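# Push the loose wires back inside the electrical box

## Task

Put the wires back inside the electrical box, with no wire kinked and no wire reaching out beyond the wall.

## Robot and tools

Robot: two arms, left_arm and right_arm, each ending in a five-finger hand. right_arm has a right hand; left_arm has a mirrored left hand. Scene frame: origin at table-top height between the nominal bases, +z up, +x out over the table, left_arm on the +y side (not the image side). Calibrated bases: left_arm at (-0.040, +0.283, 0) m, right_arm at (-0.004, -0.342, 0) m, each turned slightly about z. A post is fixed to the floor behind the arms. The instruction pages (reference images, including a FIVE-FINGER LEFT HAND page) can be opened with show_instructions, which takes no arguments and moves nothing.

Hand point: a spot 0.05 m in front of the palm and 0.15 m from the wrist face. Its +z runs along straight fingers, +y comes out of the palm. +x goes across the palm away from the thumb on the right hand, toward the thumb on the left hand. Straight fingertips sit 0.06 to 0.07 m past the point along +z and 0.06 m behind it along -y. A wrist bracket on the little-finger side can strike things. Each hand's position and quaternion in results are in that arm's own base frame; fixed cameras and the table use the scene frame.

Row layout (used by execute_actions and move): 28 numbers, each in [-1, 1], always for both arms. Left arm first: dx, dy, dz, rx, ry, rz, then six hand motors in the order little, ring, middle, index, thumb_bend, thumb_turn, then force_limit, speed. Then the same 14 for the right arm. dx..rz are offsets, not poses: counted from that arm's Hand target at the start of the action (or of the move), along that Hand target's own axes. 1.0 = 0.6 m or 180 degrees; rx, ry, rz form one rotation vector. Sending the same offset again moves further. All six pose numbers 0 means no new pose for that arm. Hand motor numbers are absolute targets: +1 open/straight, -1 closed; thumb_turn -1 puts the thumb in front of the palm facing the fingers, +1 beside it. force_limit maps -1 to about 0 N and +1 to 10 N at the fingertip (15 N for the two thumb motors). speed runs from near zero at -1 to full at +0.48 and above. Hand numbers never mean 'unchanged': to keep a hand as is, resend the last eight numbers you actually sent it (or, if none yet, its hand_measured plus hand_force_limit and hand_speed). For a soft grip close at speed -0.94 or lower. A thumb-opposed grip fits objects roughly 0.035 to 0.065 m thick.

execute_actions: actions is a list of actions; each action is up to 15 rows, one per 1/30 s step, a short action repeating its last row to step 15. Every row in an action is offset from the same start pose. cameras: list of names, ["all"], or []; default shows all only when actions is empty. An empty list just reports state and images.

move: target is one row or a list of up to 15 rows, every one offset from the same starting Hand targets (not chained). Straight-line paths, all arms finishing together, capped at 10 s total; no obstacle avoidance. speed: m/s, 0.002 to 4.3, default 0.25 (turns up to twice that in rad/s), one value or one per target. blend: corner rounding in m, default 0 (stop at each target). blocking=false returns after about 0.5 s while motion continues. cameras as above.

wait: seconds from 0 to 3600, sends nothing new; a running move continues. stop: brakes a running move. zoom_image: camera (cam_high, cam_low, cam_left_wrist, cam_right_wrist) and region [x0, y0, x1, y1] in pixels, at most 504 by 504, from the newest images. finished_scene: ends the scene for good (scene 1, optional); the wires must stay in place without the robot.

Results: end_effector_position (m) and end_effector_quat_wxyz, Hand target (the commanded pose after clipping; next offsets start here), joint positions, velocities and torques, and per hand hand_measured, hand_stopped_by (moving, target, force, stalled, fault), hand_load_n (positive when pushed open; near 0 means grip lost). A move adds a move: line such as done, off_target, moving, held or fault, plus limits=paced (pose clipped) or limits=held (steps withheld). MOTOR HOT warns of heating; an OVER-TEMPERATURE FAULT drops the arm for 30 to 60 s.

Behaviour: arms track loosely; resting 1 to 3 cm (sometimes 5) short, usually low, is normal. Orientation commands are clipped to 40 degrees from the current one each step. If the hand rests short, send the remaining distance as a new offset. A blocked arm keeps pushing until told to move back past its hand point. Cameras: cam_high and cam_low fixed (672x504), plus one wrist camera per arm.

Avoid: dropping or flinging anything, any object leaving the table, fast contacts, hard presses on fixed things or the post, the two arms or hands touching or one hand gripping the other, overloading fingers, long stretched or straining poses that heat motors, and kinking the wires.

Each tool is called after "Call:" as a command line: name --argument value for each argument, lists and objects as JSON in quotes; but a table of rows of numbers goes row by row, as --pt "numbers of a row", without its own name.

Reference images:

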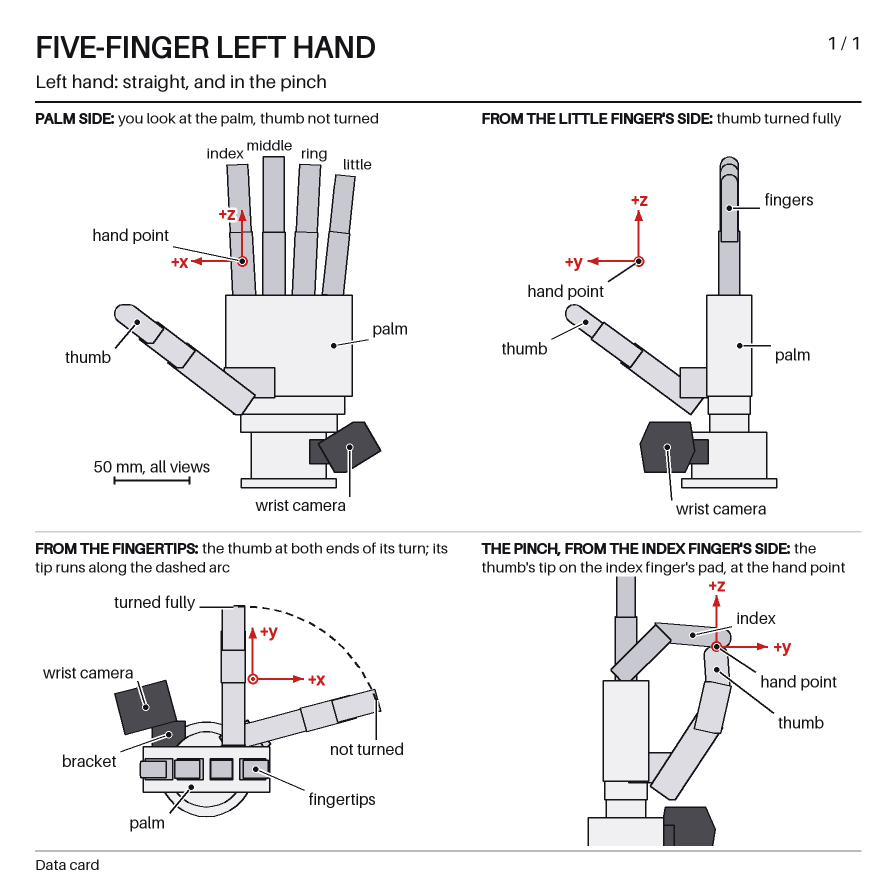

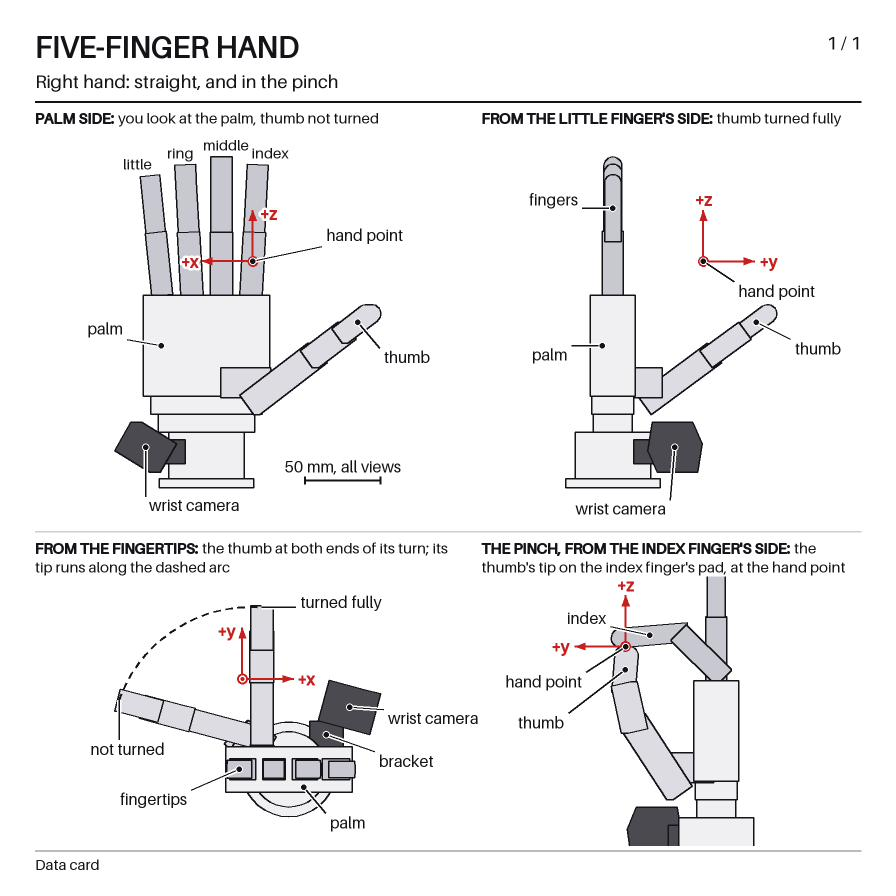

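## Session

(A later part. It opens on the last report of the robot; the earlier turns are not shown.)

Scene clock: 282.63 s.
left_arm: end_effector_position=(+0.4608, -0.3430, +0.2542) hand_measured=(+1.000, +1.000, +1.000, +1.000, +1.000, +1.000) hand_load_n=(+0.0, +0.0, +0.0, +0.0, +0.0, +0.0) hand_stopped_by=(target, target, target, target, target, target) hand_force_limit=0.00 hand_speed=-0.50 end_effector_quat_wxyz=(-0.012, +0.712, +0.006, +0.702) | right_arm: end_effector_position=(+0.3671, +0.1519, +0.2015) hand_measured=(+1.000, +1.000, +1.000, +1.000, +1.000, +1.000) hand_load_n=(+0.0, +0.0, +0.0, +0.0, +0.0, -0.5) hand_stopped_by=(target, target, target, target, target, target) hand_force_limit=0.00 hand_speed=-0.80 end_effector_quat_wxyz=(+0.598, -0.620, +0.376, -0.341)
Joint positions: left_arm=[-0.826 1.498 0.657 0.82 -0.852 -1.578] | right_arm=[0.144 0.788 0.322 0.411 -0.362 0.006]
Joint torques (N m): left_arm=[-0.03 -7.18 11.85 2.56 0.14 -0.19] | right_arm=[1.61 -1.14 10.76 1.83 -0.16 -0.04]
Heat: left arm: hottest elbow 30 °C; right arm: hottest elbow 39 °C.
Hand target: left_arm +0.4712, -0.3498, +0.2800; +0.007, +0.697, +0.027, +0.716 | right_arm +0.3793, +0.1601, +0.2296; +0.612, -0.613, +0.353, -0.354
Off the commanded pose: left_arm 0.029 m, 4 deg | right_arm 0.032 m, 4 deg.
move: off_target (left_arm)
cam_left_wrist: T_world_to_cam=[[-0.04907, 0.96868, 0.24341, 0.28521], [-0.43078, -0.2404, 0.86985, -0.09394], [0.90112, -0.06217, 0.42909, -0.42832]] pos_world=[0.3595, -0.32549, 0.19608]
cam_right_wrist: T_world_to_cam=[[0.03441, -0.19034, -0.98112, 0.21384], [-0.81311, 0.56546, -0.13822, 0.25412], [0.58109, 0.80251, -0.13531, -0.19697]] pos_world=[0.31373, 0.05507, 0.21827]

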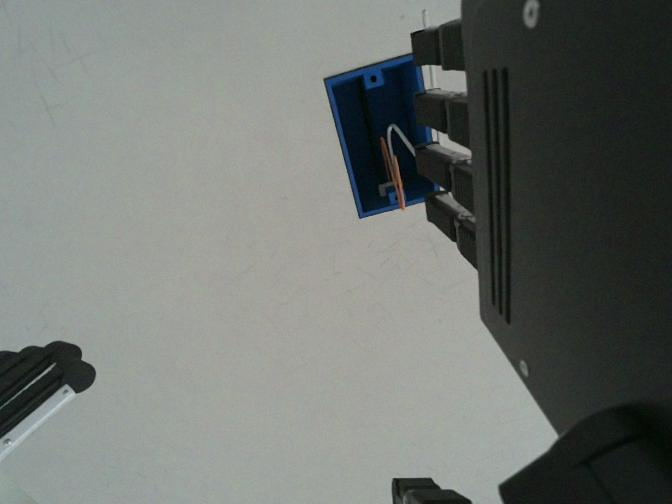

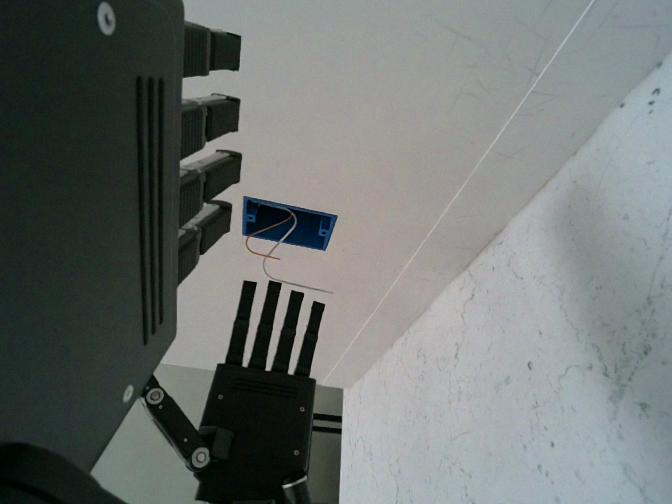

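Call:
move --target '[0.0083,0.0,0.02,0,-0.004,0,1,1,1,1,1,1,0,-0.5,0,0,0,0,0,0,1,1,1,1,1,1,0,-0.8]' --speed 0.04 --cameras '["cam_left_wrist","cam_right_wrist"]'

Call:
zoom_image --camera "cam_right_wrist" --region '[200, 180, 360, 340]'

Scene clock: 290.47 s.
left_arm: end_effector_position=(+0.4718, -0.3438, +0.2639) hand_measured=(+1.000, +1.000, +1.000, +1.000, +1.000, +1.000) hand_load_n=(+0.0, +0.0, +0.0, +0.0, +0.0, -0.5) hand_stopped_by=(target, target, target, target, target, target) hand_force_limit=0.00 hand_speed=-0.50 end_effector_quat_wxyz=(-0.005, +0.711, +0.012, +0.703) | right_arm: end_effector_position=(+0.3671, +0.1519, +0.2015) hand_measured=(+1.000, +1.000, +1.000, +1.000, +1.000, +1.000) hand_load_n=(+0.0, +0.0, +0.0, +0.0, +0.0, +0.0) hand_stopped_by=(target, target, target, target, target, target) hand_force_limit=0.00 hand_speed=-0.80 end_effector_quat_wxyz=(+0.598, -0.620, +0.376, -0.341)
Joint positions: left_arm=[-0.807 1.498 0.687 0.796 -0.831 -1.592] | right_arm=[0.144 0.788 0.322 0.411 -0.362 0.006]
Joint torques (N m): left_arm=[0.44 -7.59 12.07 1.46 0.17 -0.18] | right_arm=[1.55 -0.97 10.73 1.83 -0.16 -0.04]
Heat: left arm: hottest elbow 31 °C; right arm: hottest elbow 39 °C.
Hand target: left_arm +0.4831, -0.3493, +0.2852; +0.007, +0.702, +0.027, +0.712 | right_arm +0.3793, +0.1601, +0.2296; +0.612, -0.613, +0.353, -0.354
Off the commanded pose: left_arm 0.025 m, 3 deg | right_arm 0.032 m, 4 deg.
move: off_target (left_arm)
cam_left_wrist: T_world_to_cam=[[-0.0482, 0.9729, 0.22613, 0.28972], [-0.43416, -0.2243, 0.87247, -0.09137], [0.89954, -0.05612, 0.43321, -0.44068]] pos_world=[0.37071, -0.3271, 0.20511]
cam_right_wrist: T_world_to_cam=[[0.03441, -0.19034, -0.98112, 0.21384], [-0.81311, 0.56546, -0.13822, 0.25412], [0.58109, 0.80251, -0.13531, -0.19697]] pos_world=[0.31373, 0.05507, 0.21827]

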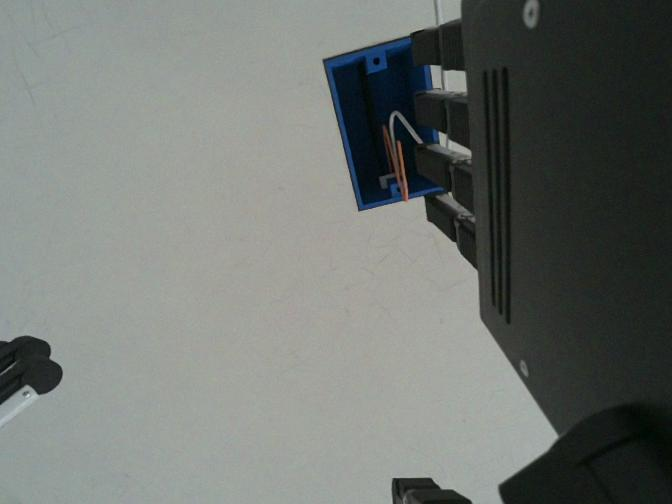

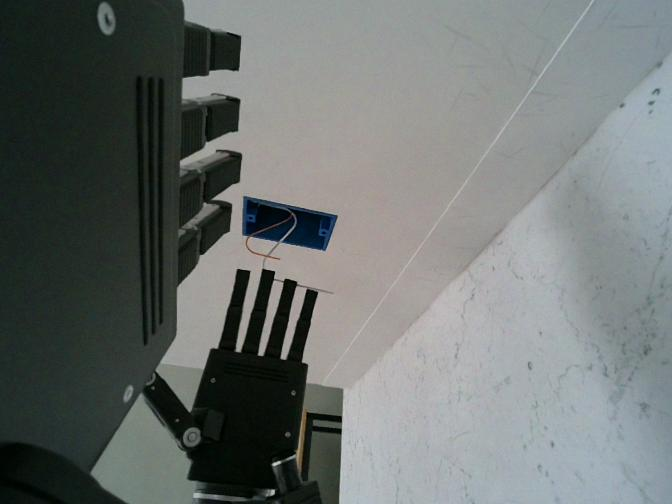

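Scaled by 3.150 from the camera's image (finer frame: 960x720).

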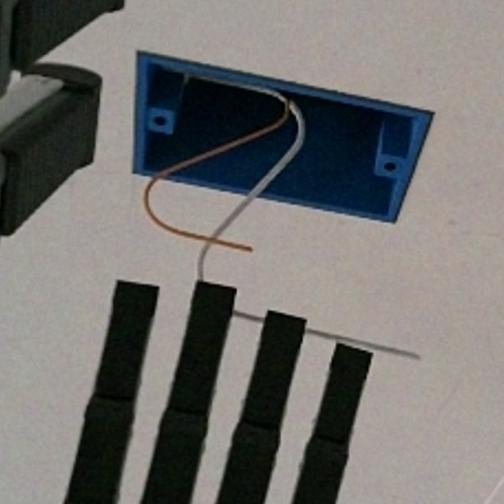

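Call:
zoom_image --camera "cam_left_wrist" --region '[360, 0, 480, 240]'

Call:
execute_actions --actions '[]'

Call:
zoom_image --camera "cam_high" --region '[320, 140, 390, 240]'

Scaled by 2.100 from the camera's image (finer frame: 960x720).

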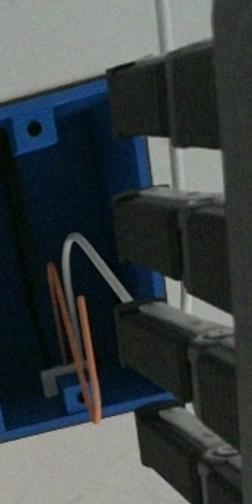

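Scene clock: 293.87 s.
left_arm: end_effector_position=(+0.4720, -0.3436, +0.2639) hand_measured=(+1.000, +1.000, +1.000, +1.000, +1.000, +1.000) hand_load_n=(+0.0, +0.0, +0.0, +0.0, +0.0, +0.0) hand_stopped_by=(target, target, target, target, target, target) hand_force_limit=0.00 hand_speed=-0.50 end_effector_quat_wxyz=(-0.005, +0.711, +0.012, +0.703) | right_arm: end_effector_position=(+0.3671, +0.1519, +0.2015) hand_measured=(+1.000, +1.000, +1.000, +1.000, +1.000, +1.000) hand_load_n=(+0.0, +0.0, +0.0, +0.0, +0.0, +0.0) hand_stopped_by=(target, target, target, target, target, target) hand_force_limit=0.00 hand_speed=-0.80 end_effector_quat_wxyz=(+0.598, -0.620, +0.376, -0.341)
Joint positions: left_arm=[-0.806 1.498 0.687 0.796 -0.831 -1.592] | right_arm=[0.144 0.788 0.322 0.411 -0.362 0.006]
Joint velocities: within noise
Joint torques (N m): left_arm=[0.15 -7.65 12.07 1.47 0.16 -0.19] | right_arm=[1.61 -1.08 10.76 1.8 -0.15 -0.03]
Heat: left arm: hottest elbow 31 °C; right arm: hottest elbow 40 °C.
Hand target: left_arm +0.4832, -0.3492, +0.2853; +0.007, +0.702, +0.027, +0.712 | right_arm +0.3793, +0.1601, +0.2296; +0.612, -0.613, +0.353, -0.354
Off the commanded pose: left_arm 0.025 m, 3 deg | right_arm 0.032 m, 4 deg.
camera_calibration:
cam_left_wrist: T_world_to_cam=[[-0.04856, 0.97297, 0.22576, 0.28986], [-0.43407, -0.22412, 0.87255, -0.09126], [0.89957, -0.05562, 0.43322, -0.4407]] pos_world=[0.3709, -0.327, 0.20511]
cam_right_wrist: T_world_to_cam=[[0.03441, -0.19034, -0.98112, 0.21384], [-0.81311, 0.56546, -0.13822, 0.25412], [0.58109, 0.80251, -0.13531, -0.19697]] pos_world=[0.31373, 0.05507, 0.21827]

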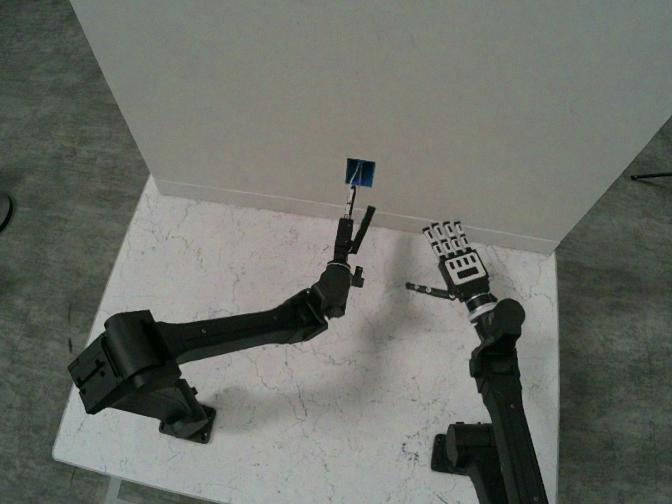

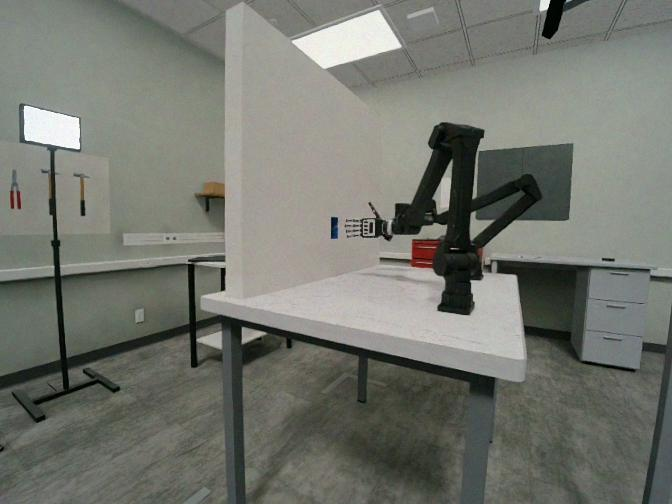

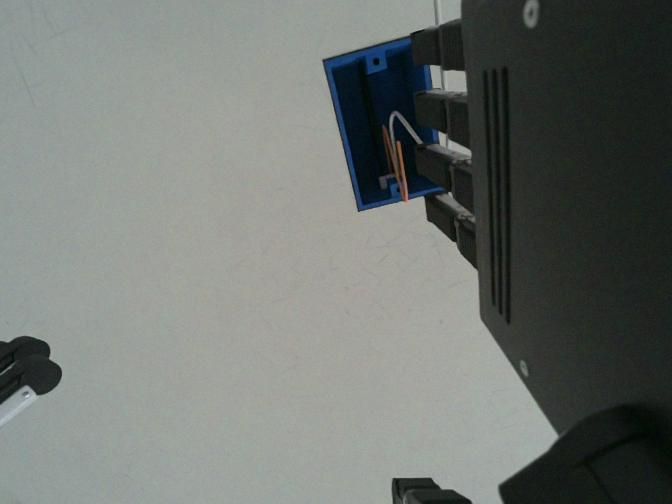

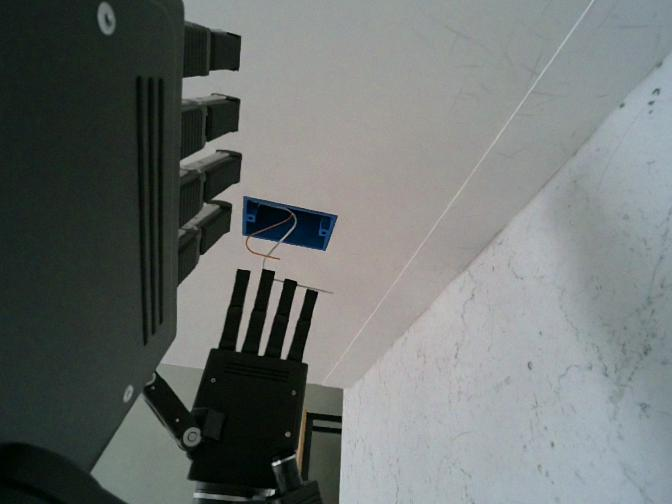

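Scaled by 5.040 from the camera's image (finer frame: 960x720).

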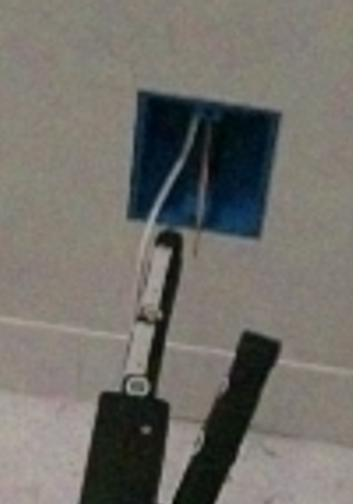

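Call:
move --pt "0.0003 0 -0.025 0 0 0 1 1 1 1 1 1 0 -0.5 0 0 0 0 0 0 1 1 1 1 1 1 0 -0.8" --pt "0.001 -0.0148 -0.0247 0 0 0 1 1 1 1 1 1 0 -0.5 0 0 0 0 0 0 1 1 1 1 1 1 0 -0.8" --speed 0.05 --cameras '["cam_high","cam_left_wrist","cam_right_wrist"]'

Call:
zoom_image --camera "cam_high" --region '[320, 140, 390, 240]'

Call:
zoom_image --camera "cam_left_wrist" --region '[360, 0, 480, 240]'

Call:
zoom_image --camera "cam_right_wrist" --region '[200, 180, 360, 340]'

Scene clock: 318.37 s.
left_arm: end_effector_position=(+0.4671, -0.3450, +0.2730) hand_measured=(+1.000, +1.000, +1.000, +1.000, +1.000, +1.000) hand_load_n=(-0.5, +0.0, +0.0, +0.0, +0.0, -0.5) hand_stopped_by=(target, target, target, target, target, target) hand_force_limit=0.00 hand_speed=-0.50 end_effector_quat_wxyz=(-0.001, +0.707, +0.017, +0.707) | right_arm: end_effector_position=(+0.3671, +0.1519, +0.2015) hand_measured=(+1.000, +1.000, +1.000, +1.000, +1.000, +1.000) hand_load_n=(+0.0, +0.0, +0.0, +0.0, +0.0, +0.0) hand_stopped_by=(target, target, target, target, target, target) hand_force_limit=0.00 hand_speed=-0.80 end_effector_quat_wxyz=(+0.598, -0.620, +0.376, -0.341)
Joint positions: left_arm=[-0.818 1.482 0.687 0.796 -0.843 -1.593] | right_arm=[0.144 0.788 0.322 0.411 -0.362 0.006]
Joint torques (N m): left_arm=[0.03 -9 8.39 1.68 0.18 -0.19] | right_arm=[1.61 -1.03 10.74 1.83 -0.15 -0.04]
Heat: left arm: hottest elbow 33 °C; right arm: hottest elbow 40 °C.
Hand target: left_arm +0.4680, -0.3408, +0.2853; +0.007, +0.702, +0.027, +0.712 | right_arm +0.3793, +0.1601, +0.2296; +0.612, -0.613, +0.353, -0.354
Off the commanded pose: left_arm 0.013 m, 2 deg | right_arm 0.032 m, 4 deg.
move: off_target (left_arm)
cam_left_wrist: T_world_to_cam=[[-0.05182, 0.97562, 0.21327, 0.29469], [-0.44385, -0.21381, 0.87022, -0.09283], [0.8946, -0.04956, 0.44411, -0.4389]] pos_world=[0.36671, -0.32911, 0.21285]
cam_right_wrist: T_world_to_cam=[[0.03441, -0.19034, -0.98112, 0.21384], [-0.81311, 0.56546, -0.13822, 0.25412], [0.58109, 0.80251, -0.13531, -0.19697]] pos_world=[0.31373, 0.05507, 0.21827]

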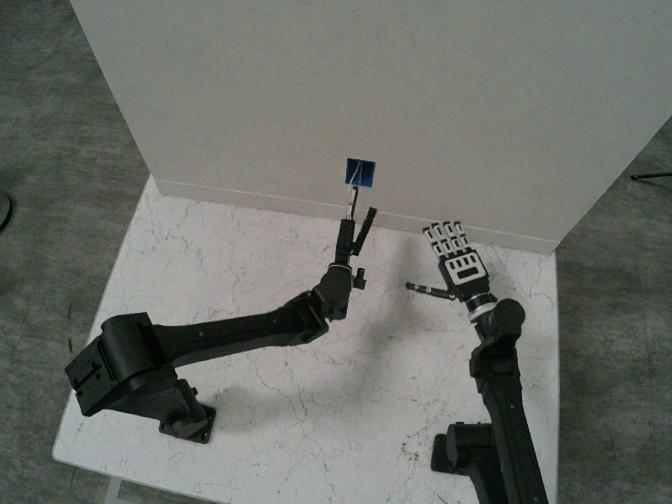

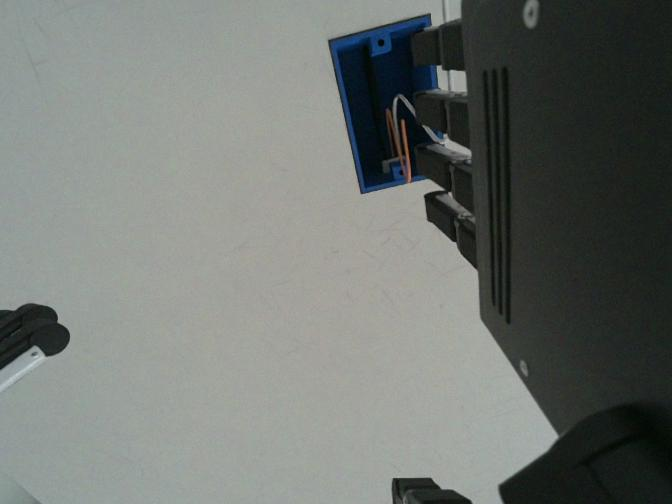

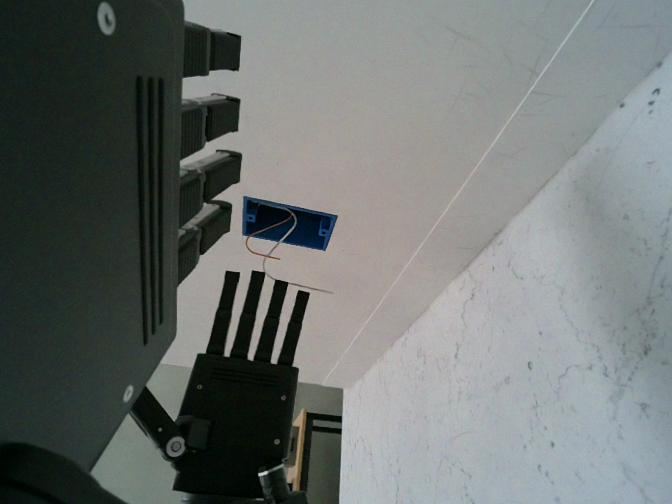

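Scaled by 5.040 from the camera's image (finer frame: 960x720).

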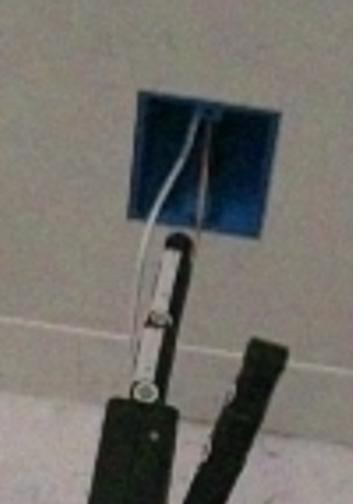

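Scaled by 2.100 from the camera's image (finer frame: 960x720).

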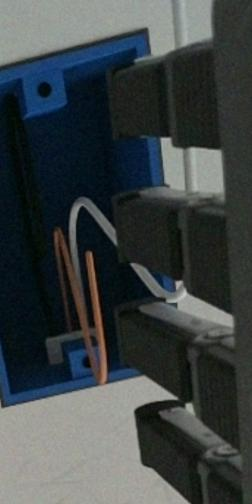

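Scaled by 3.150 from the camera's image (finer frame: 960x720).

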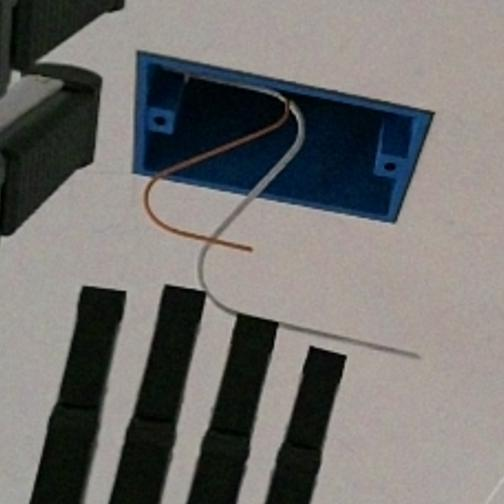

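Call:
move --target '[-0.012,-0.0213,-0.0247,0,0,0,1,1,1,1,1,1,0,-0.5,0,0,0,0,0,0,1,1,1,1,1,1,0,-0.8]' --speed 0.08 --cameras '["cam_high","cam_left_wrist","cam_right_wrist"]'

Call:
zoom_image --camera "cam_high" --region '[320, 140, 390, 240]'

Call:
zoom_image --camera "cam_left_wrist" --region '[360, 0, 480, 240]'

Call:
zoom_image --camera "cam_right_wrist" --region '[200, 180, 360, 340]'

Scene clock: 324.90 s.
left_arm: end_effector_position=(+0.4545, -0.3315, +0.2596) hand_measured=(+1.000, +1.000, +1.000, +1.000, +1.000, +1.000) hand_load_n=(+0.0, +0.0, +0.0, +0.0, -0.5, +0.0) hand_stopped_by=(target, target, target, target, target, target) hand_force_limit=0.00 hand_speed=-0.50 end_effector_quat_wxyz=(-0.007, +0.712, +0.011, +0.702) | right_arm: end_effector_position=(+0.3671, +0.1519, +0.2015) hand_measured=(+1.000, +1.000, +1.000, +1.000, +1.000, +1.000) hand_load_n=(+0.0, +0.0, +0.0, +0.0, +0.0, +0.0) hand_stopped_by=(target, target, target, target, target, target) hand_force_limit=0.00 hand_speed=-0.80 end_effector_quat_wxyz=(+0.598, -0.620, +0.376, -0.341)
Joint positions: left_arm=[-0.818 1.456 0.628 0.805 -0.843 -1.593] | right_arm=[0.144 0.788 0.322 0.411 -0.362 0.006]
Joint torques (N m): left_arm=[-0.56 -8.47 8.29 2.62 -0.11 -0.2] | right_arm=[1.73 -1.03 10.73 1.81 -0.15 -0.03]
Heat: left arm: hottest elbow 33 °C; right arm: hottest elbow 40 °C.
Hand target: left_arm +0.4530, -0.3288, +0.2774; +0.007, +0.702, +0.027, +0.712 | right_arm +0.3793, +0.1601, +0.2296; +0.612, -0.613, +0.353, -0.354
Off the commanded pose: left_arm 0.018 m, 3 deg | right_arm 0.032 m, 4 deg.
move: off_target (left_arm)
cam_left_wrist: T_world_to_cam=[[-0.04833, 0.97191, 0.23036, 0.27655], [-0.43021, -0.2284, 0.87336, -0.09576], [0.90143, -0.05689, 0.42916, -0.42269]] pos_world=[0.3532, -0.3147, 0.20134]
cam_right_wrist: T_world_to_cam=[[0.03441, -0.19034, -0.98112, 0.21384], [-0.81311, 0.56546, -0.13822, 0.25412], [0.58109, 0.80251, -0.13531, -0.19697]] pos_world=[0.31373, 0.05507, 0.21827]

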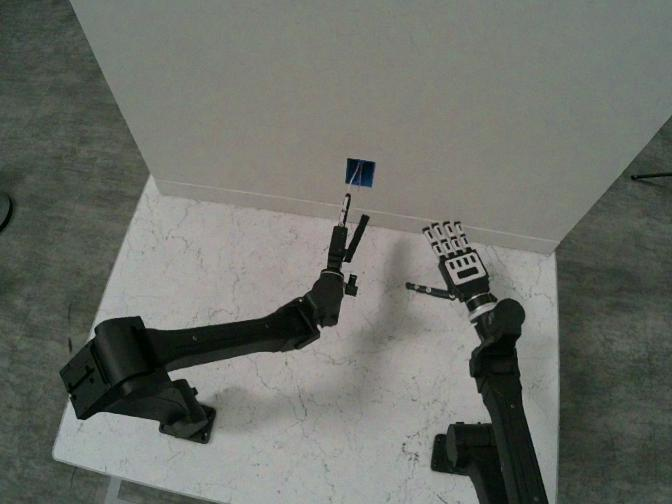

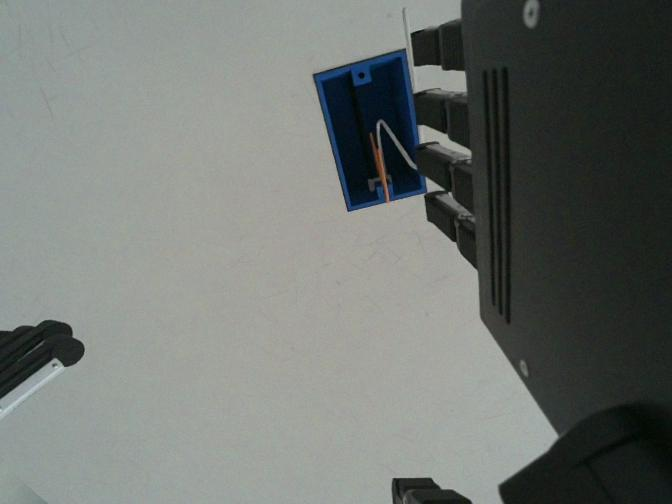

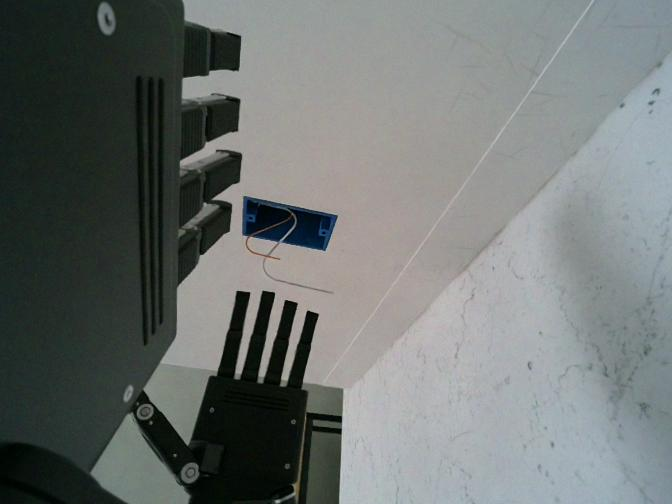

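Scaled by 5.040 from the camera's image (finer frame: 960x720).

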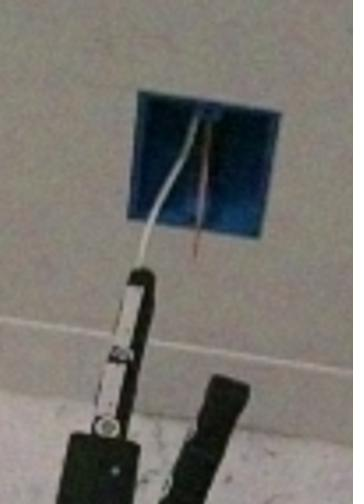

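Scaled by 2.100 from the camera's image (finer frame: 960x720).

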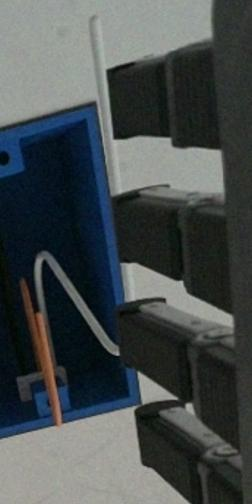

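Scaled by 3.150 from the camera's image (finer frame: 960x720).

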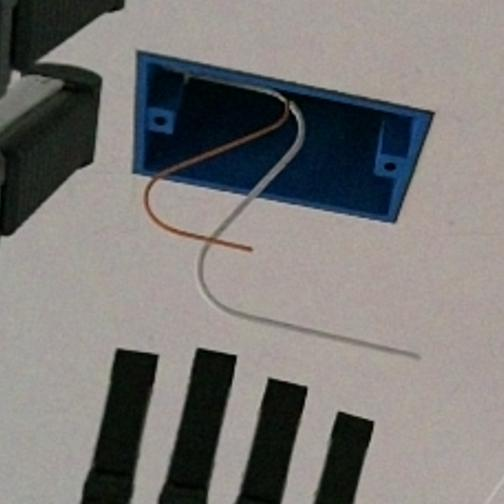

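Call:
move --target '[0.0,0.0,0.0367,0,0,0,1,1,1,1,1,1,0,-0.5,0,0,0,0,0,0,1,1,1,1,1,1,0,-0.8]' --speed 0.05 --cameras '["cam_high","cam_left_wrist","cam_right_wrist"]'

Call:
zoom_image --camera "cam_high" --region '[320, 140, 390, 240]'

Call:
zoom_image --camera "cam_left_wrist" --region '[360, 0, 480, 240]'

Call:
zoom_image --camera "cam_right_wrist" --region '[200, 180, 360, 340]'

Scene clock: 332.77 s.
left_arm: end_effector_position=(+0.4648, -0.3224, +0.2567) hand_measured=(+1.000, +1.000, +1.000, +1.000, +1.000, +1.000) hand_load_n=(+0.0, +0.0, +0.0, +0.0, +0.0, +0.0) hand_stopped_by=(target, target, target, target, target, target) hand_force_limit=0.00 hand_speed=-0.50 end_effector_quat_wxyz=(-0.008, +0.714, +0.010, +0.700) | right_arm: end_effector_position=(+0.3671, +0.1519, +0.2015) hand_measured=(+1.000, +1.000, +1.000, +1.000, +1.000, +1.000) hand_load_n=(+0.0, +0.0, +0.0, +0.0, +0.0, +0.0) hand_stopped_by=(target, target, target, target, target, target) hand_force_limit=0.00 hand_speed=-0.80 end_effector_quat_wxyz=(+0.598, -0.620, +0.376, -0.341)
Joint positions: left_arm=[-0.782 1.461 0.628 0.805 -0.808 -1.593] | right_arm=[0.144 0.788 0.322 0.411 -0.362 0.006]
Joint torques (N m): left_arm=[-0.03 -6.53 11.55 2.4 0.16 -0.19] | right_arm=[1.55 -1.14 10.73 1.81 -0.15 -0.03]
Heat: left arm: hottest elbow 31 °C; right arm: hottest elbow 40 °C.
Hand target: left_arm +0.4751, -0.3281, +0.2776; +0.007, +0.702, +0.027, +0.712 | right_arm +0.3793, +0.1601, +0.2296; +0.612, -0.613, +0.353, -0.354
Off the commanded pose: left_arm 0.024 m, 3 deg | right_arm 0.032 m, 4 deg.
move: off_target (left_arm)
cam_left_wrist: T_world_to_cam=[[-0.04818, 0.9713, 0.23291, 0.26791], [-0.42618, -0.23088, 0.87468, -0.08968], [0.90335, -0.05712, 0.42508, -0.43007]] pos_world=[0.36319, -0.3055, 0.19886]
cam_right_wrist: T_world_to_cam=[[0.03441, -0.19034, -0.98112, 0.21384], [-0.81311, 0.56546, -0.13822, 0.25412], [0.58109, 0.80251, -0.13531, -0.19697]] pos_world=[0.31373, 0.05507, 0.21827]

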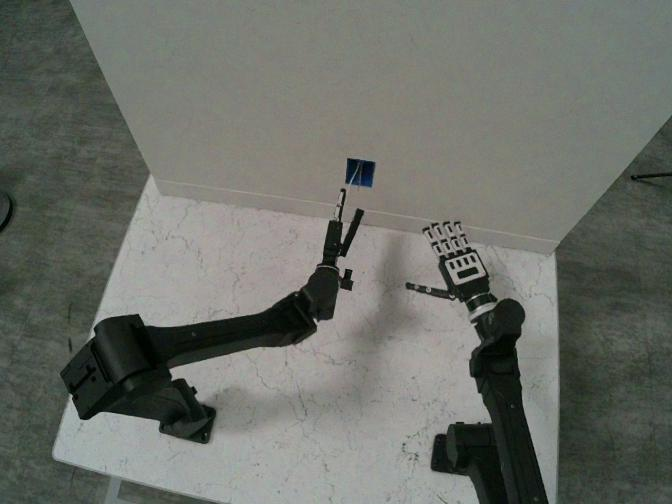

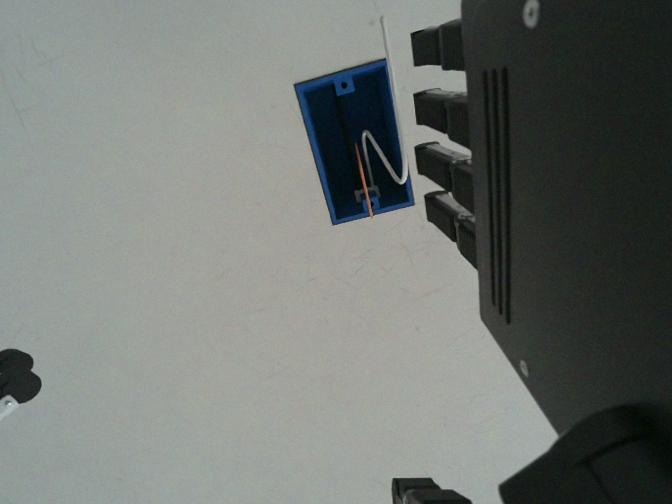

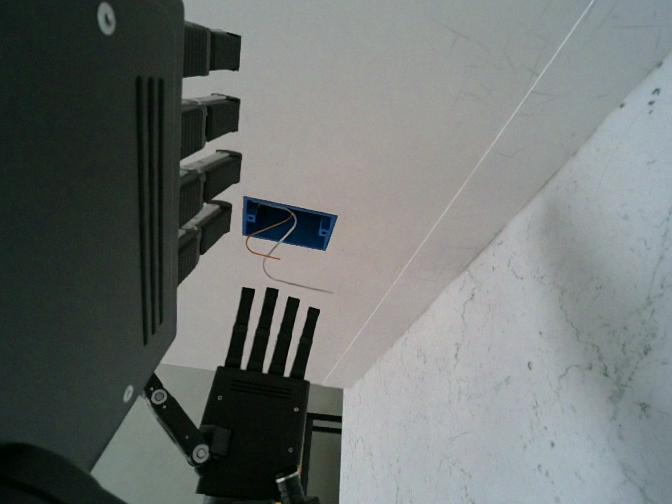

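Scaled by 5.040 from the camera's image (finer frame: 960x720).

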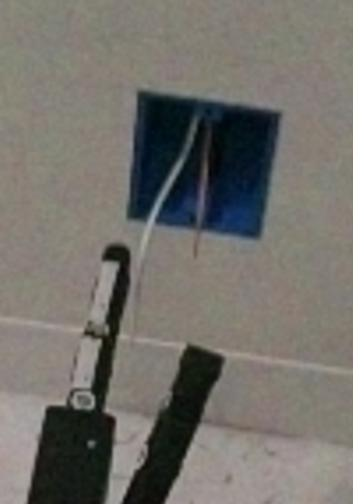

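Scaled by 2.100 from the camera's image (finer frame: 960x720).

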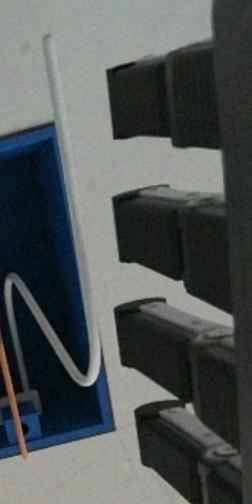

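Scaled by 3.150 from the camera's image (finer frame: 960x720).

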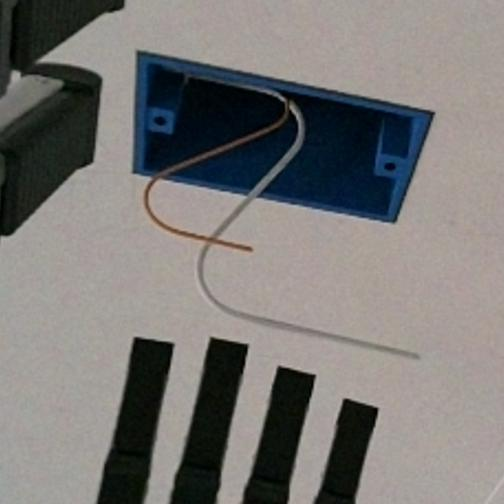

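Call:
move --target '[0.004,0.0172,0.0095,0,0,0,1,1,1,1,1,1,0,-0.5,0,0,0,0,0,0,1,1,1,1,1,1,0,-0.8]' --speed 0.05 --cameras '[]'

Scene clock: 337.93 s.
left_arm: end_effector_position=(+0.4716, -0.3291, +0.2612) hand_measured=(+1.000, +1.000, +1.000, +1.000, +1.000, +1.000) hand_load_n=(+0.0, +0.0, +0.0, +0.0, +0.0, +0.0) hand_stopped_by=(target, target, target, target, target, target) hand_force_limit=0.00 hand_speed=-0.50 end_effector_quat_wxyz=(-0.006, +0.711, +0.013, +0.703) | right_arm: end_effector_position=(+0.3671, +0.1519, +0.2015) hand_measured=(+1.000, +1.000, +1.000, +1.000, +1.000, +1.000) hand_load_n=(+0.0, -0.5, +0.0, +0.0, +0.0, -0.5) hand_stopped_by=(target, target, target, target, target, target) hand_force_limit=0.00 hand_speed=-0.80 end_effector_quat_wxyz=(+0.598, -0.620, +0.376, -0.341)
Joint positions: left_arm=[-0.782 1.479 0.656 0.805 -0.808 -1.593] | right_arm=[0.144 0.788 0.322 0.411 -0.362 0.006]
Joint torques (N m): left_arm=[-0.67 -6.89 12.04 1.83 -0.15 -0.19] | right_arm=[1.61 -0.97 10.77 1.85 -0.15 -0.04]
Heat: left arm: hottest elbow 31 °C; right arm: hottest elbow 40 °C.
Hand target: left_arm +0.4810, -0.3381, +0.2807; +0.007, +0.702, +0.027, +0.712 | right_arm +0.3793, +0.1601, +0.2296; +0.612, -0.613, +0.353, -0.354
Off the commanded pose: left_arm 0.023 m, 3 deg | right_arm 0.032 m, 4 deg.
move: off_target (left_arm)

Call:
move --target '[0.0,0.004,0.01,0,0,0,1,1,1,1,1,1,0,-0.5,0,0,0,0,0,0,1,1,1,1,1,1,0,-0.8]' --speed 0.05 --cameras '["cam_high","cam_left_wrist","cam_right_wrist"]'

Call:
zoom_image --camera "cam_high" --region '[320, 140, 390, 240]'

Call:
zoom_image --camera "cam_left_wrist" --region '[360, 0, 480, 240]'

Call:
zoom_image --camera "cam_right_wrist" --region '[200, 180, 360, 340]'

Scene clock: 343.30 s.
left_arm: end_effector_position=(+0.4754, -0.3329, +0.2613) hand_measured=(+1.000, +1.000, +1.000, +1.000, +1.000, +1.000) hand_load_n=(+0.0, +0.0, +0.0, +0.0, +0.0, +0.0) hand_stopped_by=(target, target, target, target, target, target) hand_force_limit=0.00 hand_speed=-0.50 end_effector_quat_wxyz=(-0.005, +0.711, +0.013, +0.703) | right_arm: end_effector_position=(+0.3671, +0.1519, +0.2015) hand_measured=(+1.000, +1.000, +1.000, +1.000, +1.000, +1.000) hand_load_n=(+0.0, +0.0, +0.0, +0.0, +0.5, +0.0) hand_stopped_by=(target, target, target, target, target, target) hand_force_limit=0.00 hand_speed=-0.80 end_effector_quat_wxyz=(+0.598, -0.620, +0.376, -0.341)
Joint positions: left_arm=[-0.782 1.493 0.671 0.805 -0.808 -1.593] | right_arm=[0.144 0.788 0.322 0.411 -0.362 0.006]
Joint torques (N m): left_arm=[-0.26 -6.95 12.15 1.72 0.15 -0.19] | right_arm=[1.61 -1.08 10.76 1.83 -0.15 -0.04]
Heat: left arm: hottest elbow 30 °C; right arm: hottest elbow 40 °C.
Hand target: left_arm +0.4870, -0.3403, +0.2809; +0.007, +0.702, +0.027, +0.712 | right_arm +0.3793, +0.1601, +0.2296; +0.612, -0.613, +0.353, -0.354
Off the commanded pose: left_arm 0.024 m, 3 deg | right_arm 0.032 m, 4 deg.
move: off_target (left_arm)
cam_left_wrist: T_world_to_cam=[[-0.04993, 0.9731, 0.22493, 0.2811], [-0.43309, -0.22403, 0.87307, -0.0857], [0.89997, -0.05382, 0.43262, -0.44155]] pos_world=[0.3743, -0.3165, 0.20261]
cam_right_wrist: T_world_to_cam=[[0.03441, -0.19034, -0.98112, 0.21384], [-0.81311, 0.56546, -0.13822, 0.25412], [0.58109, 0.80251, -0.13531, -0.19697]] pos_world=[0.31373, 0.05507, 0.21827]

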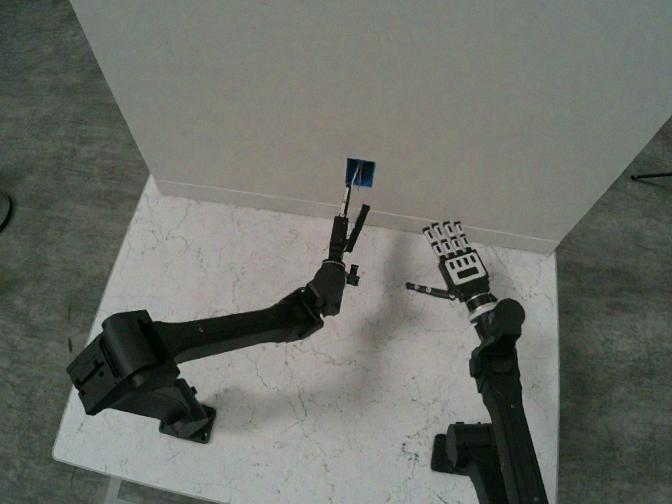

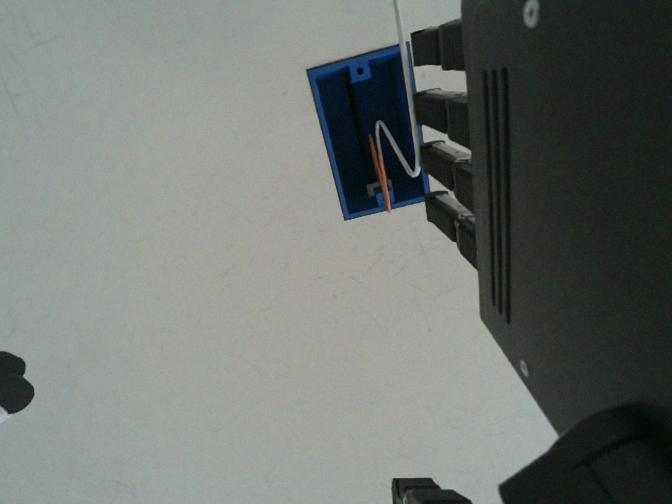

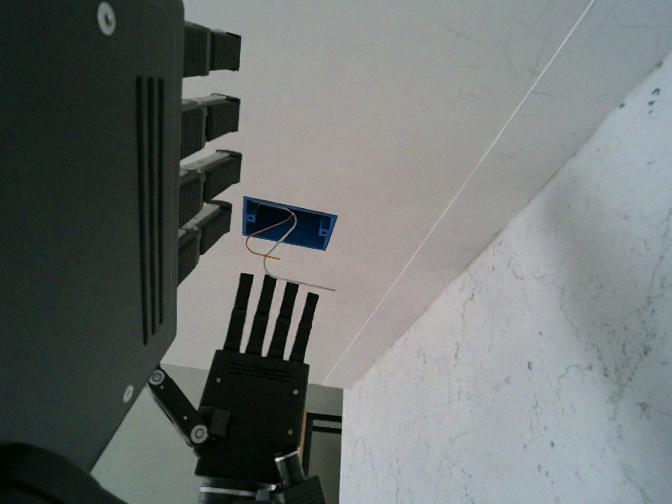

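Scaled by 5.040 from the camera's image (finer frame: 960x720).

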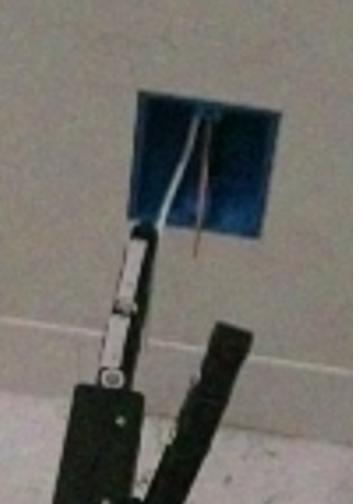

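Scaled by 2.100 from the camera's image (finer frame: 960x720).

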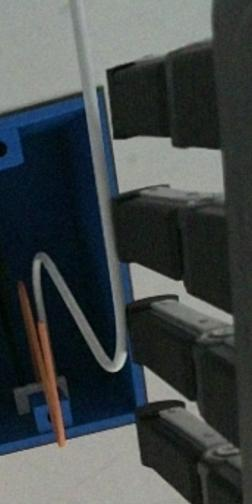

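Scaled by 3.150 from the camera's image (finer frame: 960x720).

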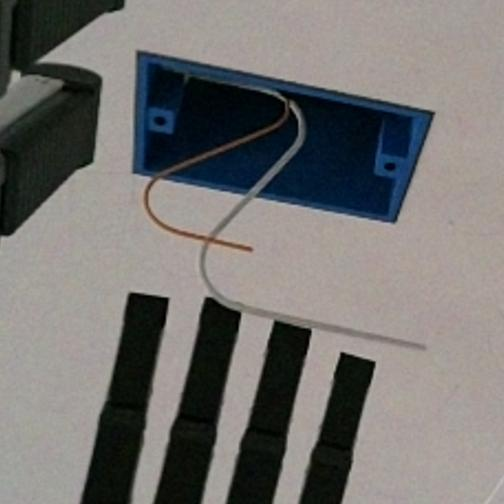

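Call:
move --target '[0.0,0.0,-0.05,0,0,0,1,1,1,1,1,1,0,-0.5,0,0,0,0,0,0,1,1,1,1,1,1,0,-0.8]' --speed 0.08 --cameras '["cam_high","cam_left_wrist","cam_right_wrist"]'

Call:
zoom_image --camera "cam_high" --region '[320, 140, 390, 240]'

Call:
zoom_image --camera "cam_left_wrist" --region '[360, 0, 480, 240]'

Call:
zoom_image --camera "cam_right_wrist" --region '[200, 180, 360, 340]'

Scene clock: 353.57 s.
left_arm: end_effector_position=(+0.4601, -0.3418, +0.2662) hand_measured=(+1.000, +1.000, +1.000, +1.000, +1.000, +1.000) hand_load_n=(+0.0, +0.0, +0.0, +0.0, +0.0, -0.5) hand_stopped_by=(target, target, target, target, target, target) hand_force_limit=0.00 hand_speed=-0.50 end_effector_quat_wxyz=(-0.004, +0.709, +0.016, +0.705) | right_arm: end_effector_position=(+0.3671, +0.1519, +0.2015) hand_measured=(+1.000, +1.000, +1.000, +1.000, +1.000, +1.000) hand_load_n=(+0.0, +0.0, +0.0, +0.0, +0.0, +0.0) hand_stopped_by=(target, target, target, target, target, target) hand_force_limit=0.00 hand_speed=-0.80 end_effector_quat_wxyz=(+0.598, -0.620, +0.376, -0.341)
Joint positions: left_arm=[-0.827 1.477 0.664 0.805 -0.856 -1.594] | right_arm=[0.144 0.788 0.322 0.411 -0.362 0.006]
Joint torques (N m): left_arm=[-1.03 -8.76 8.27 2.07 -0.18 -0.18] | right_arm=[1.61 -1.14 10.74 1.83 -0.15 -0.03]
Heat: left arm: hottest elbow 31 °C; right arm: hottest elbow 40 °C.
Hand target: left_arm +0.4570, -0.3413, +0.2802; +0.007, +0.702, +0.027, +0.712 | right_arm +0.3793, +0.1601, +0.2296; +0.612, -0.613, +0.353, -0.354
Off the commanded pose: left_arm 0.015 m, 2 deg | right_arm 0.032 m, 4 deg.
move: off_target (left_arm)
cam_left_wrist: T_world_to_cam=[[-0.0539, 0.97427, 0.21883, 0.29174], [-0.43797, -0.22001, 0.87165, -0.0946], [0.89737, -0.04886, 0.43856, -0.42904]] pos_world=[0.3593, -0.32601, 0.20678]
cam_right_wrist: T_world_to_cam=[[0.03441, -0.19034, -0.98112, 0.21384], [-0.81311, 0.56546, -0.13822, 0.25412], [0.58109, 0.80251, -0.13531, -0.19697]] pos_world=[0.31373, 0.05507, 0.21827]

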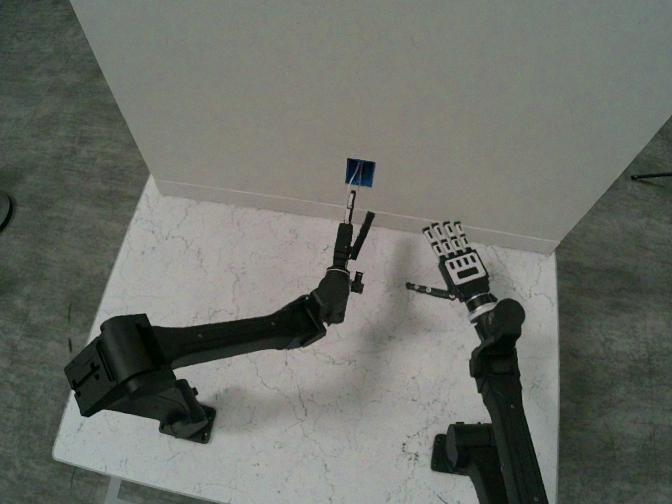

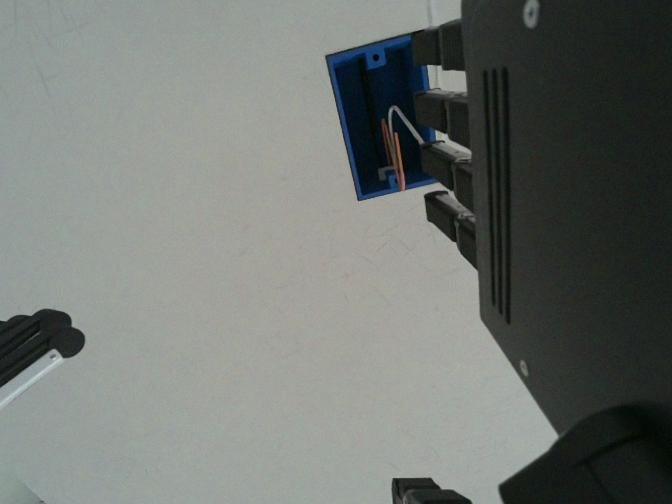

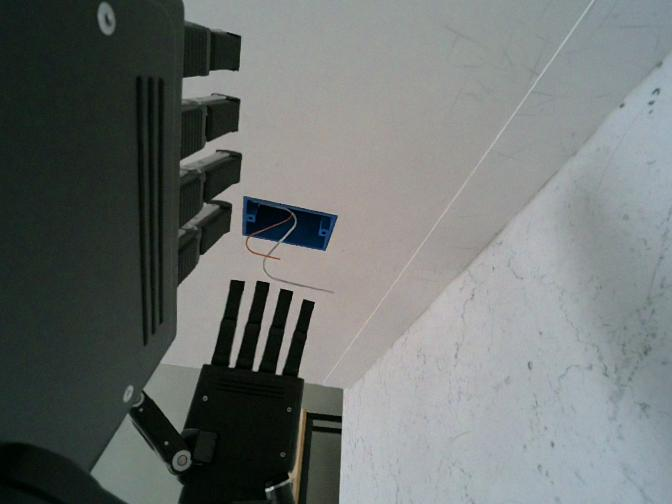

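Scaled by 5.040 from the camera's image (finer frame: 960x720).

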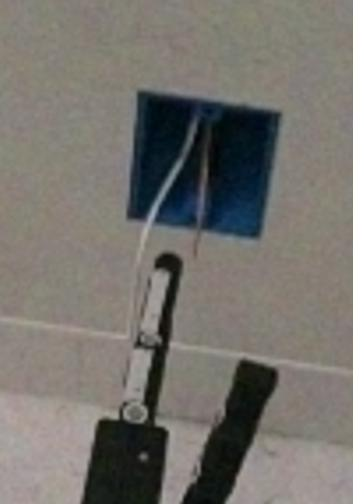

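Scaled by 2.100 from the camera's image (finer frame: 960x720).

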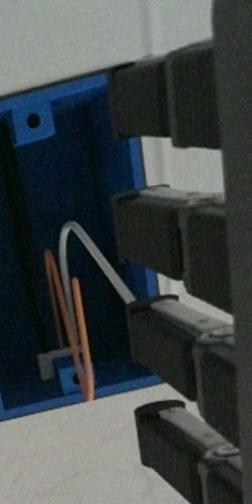

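Scaled by 3.150 from the camera's image (finer frame: 960x720).

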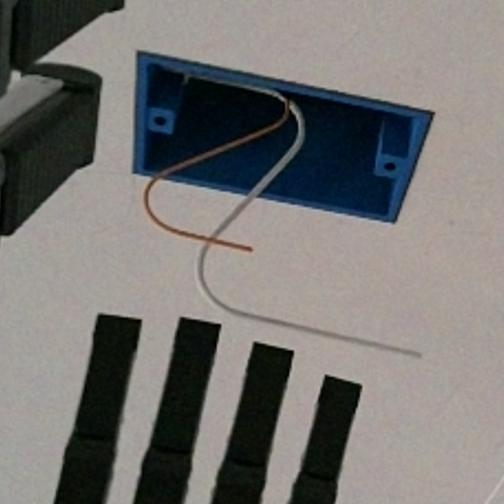

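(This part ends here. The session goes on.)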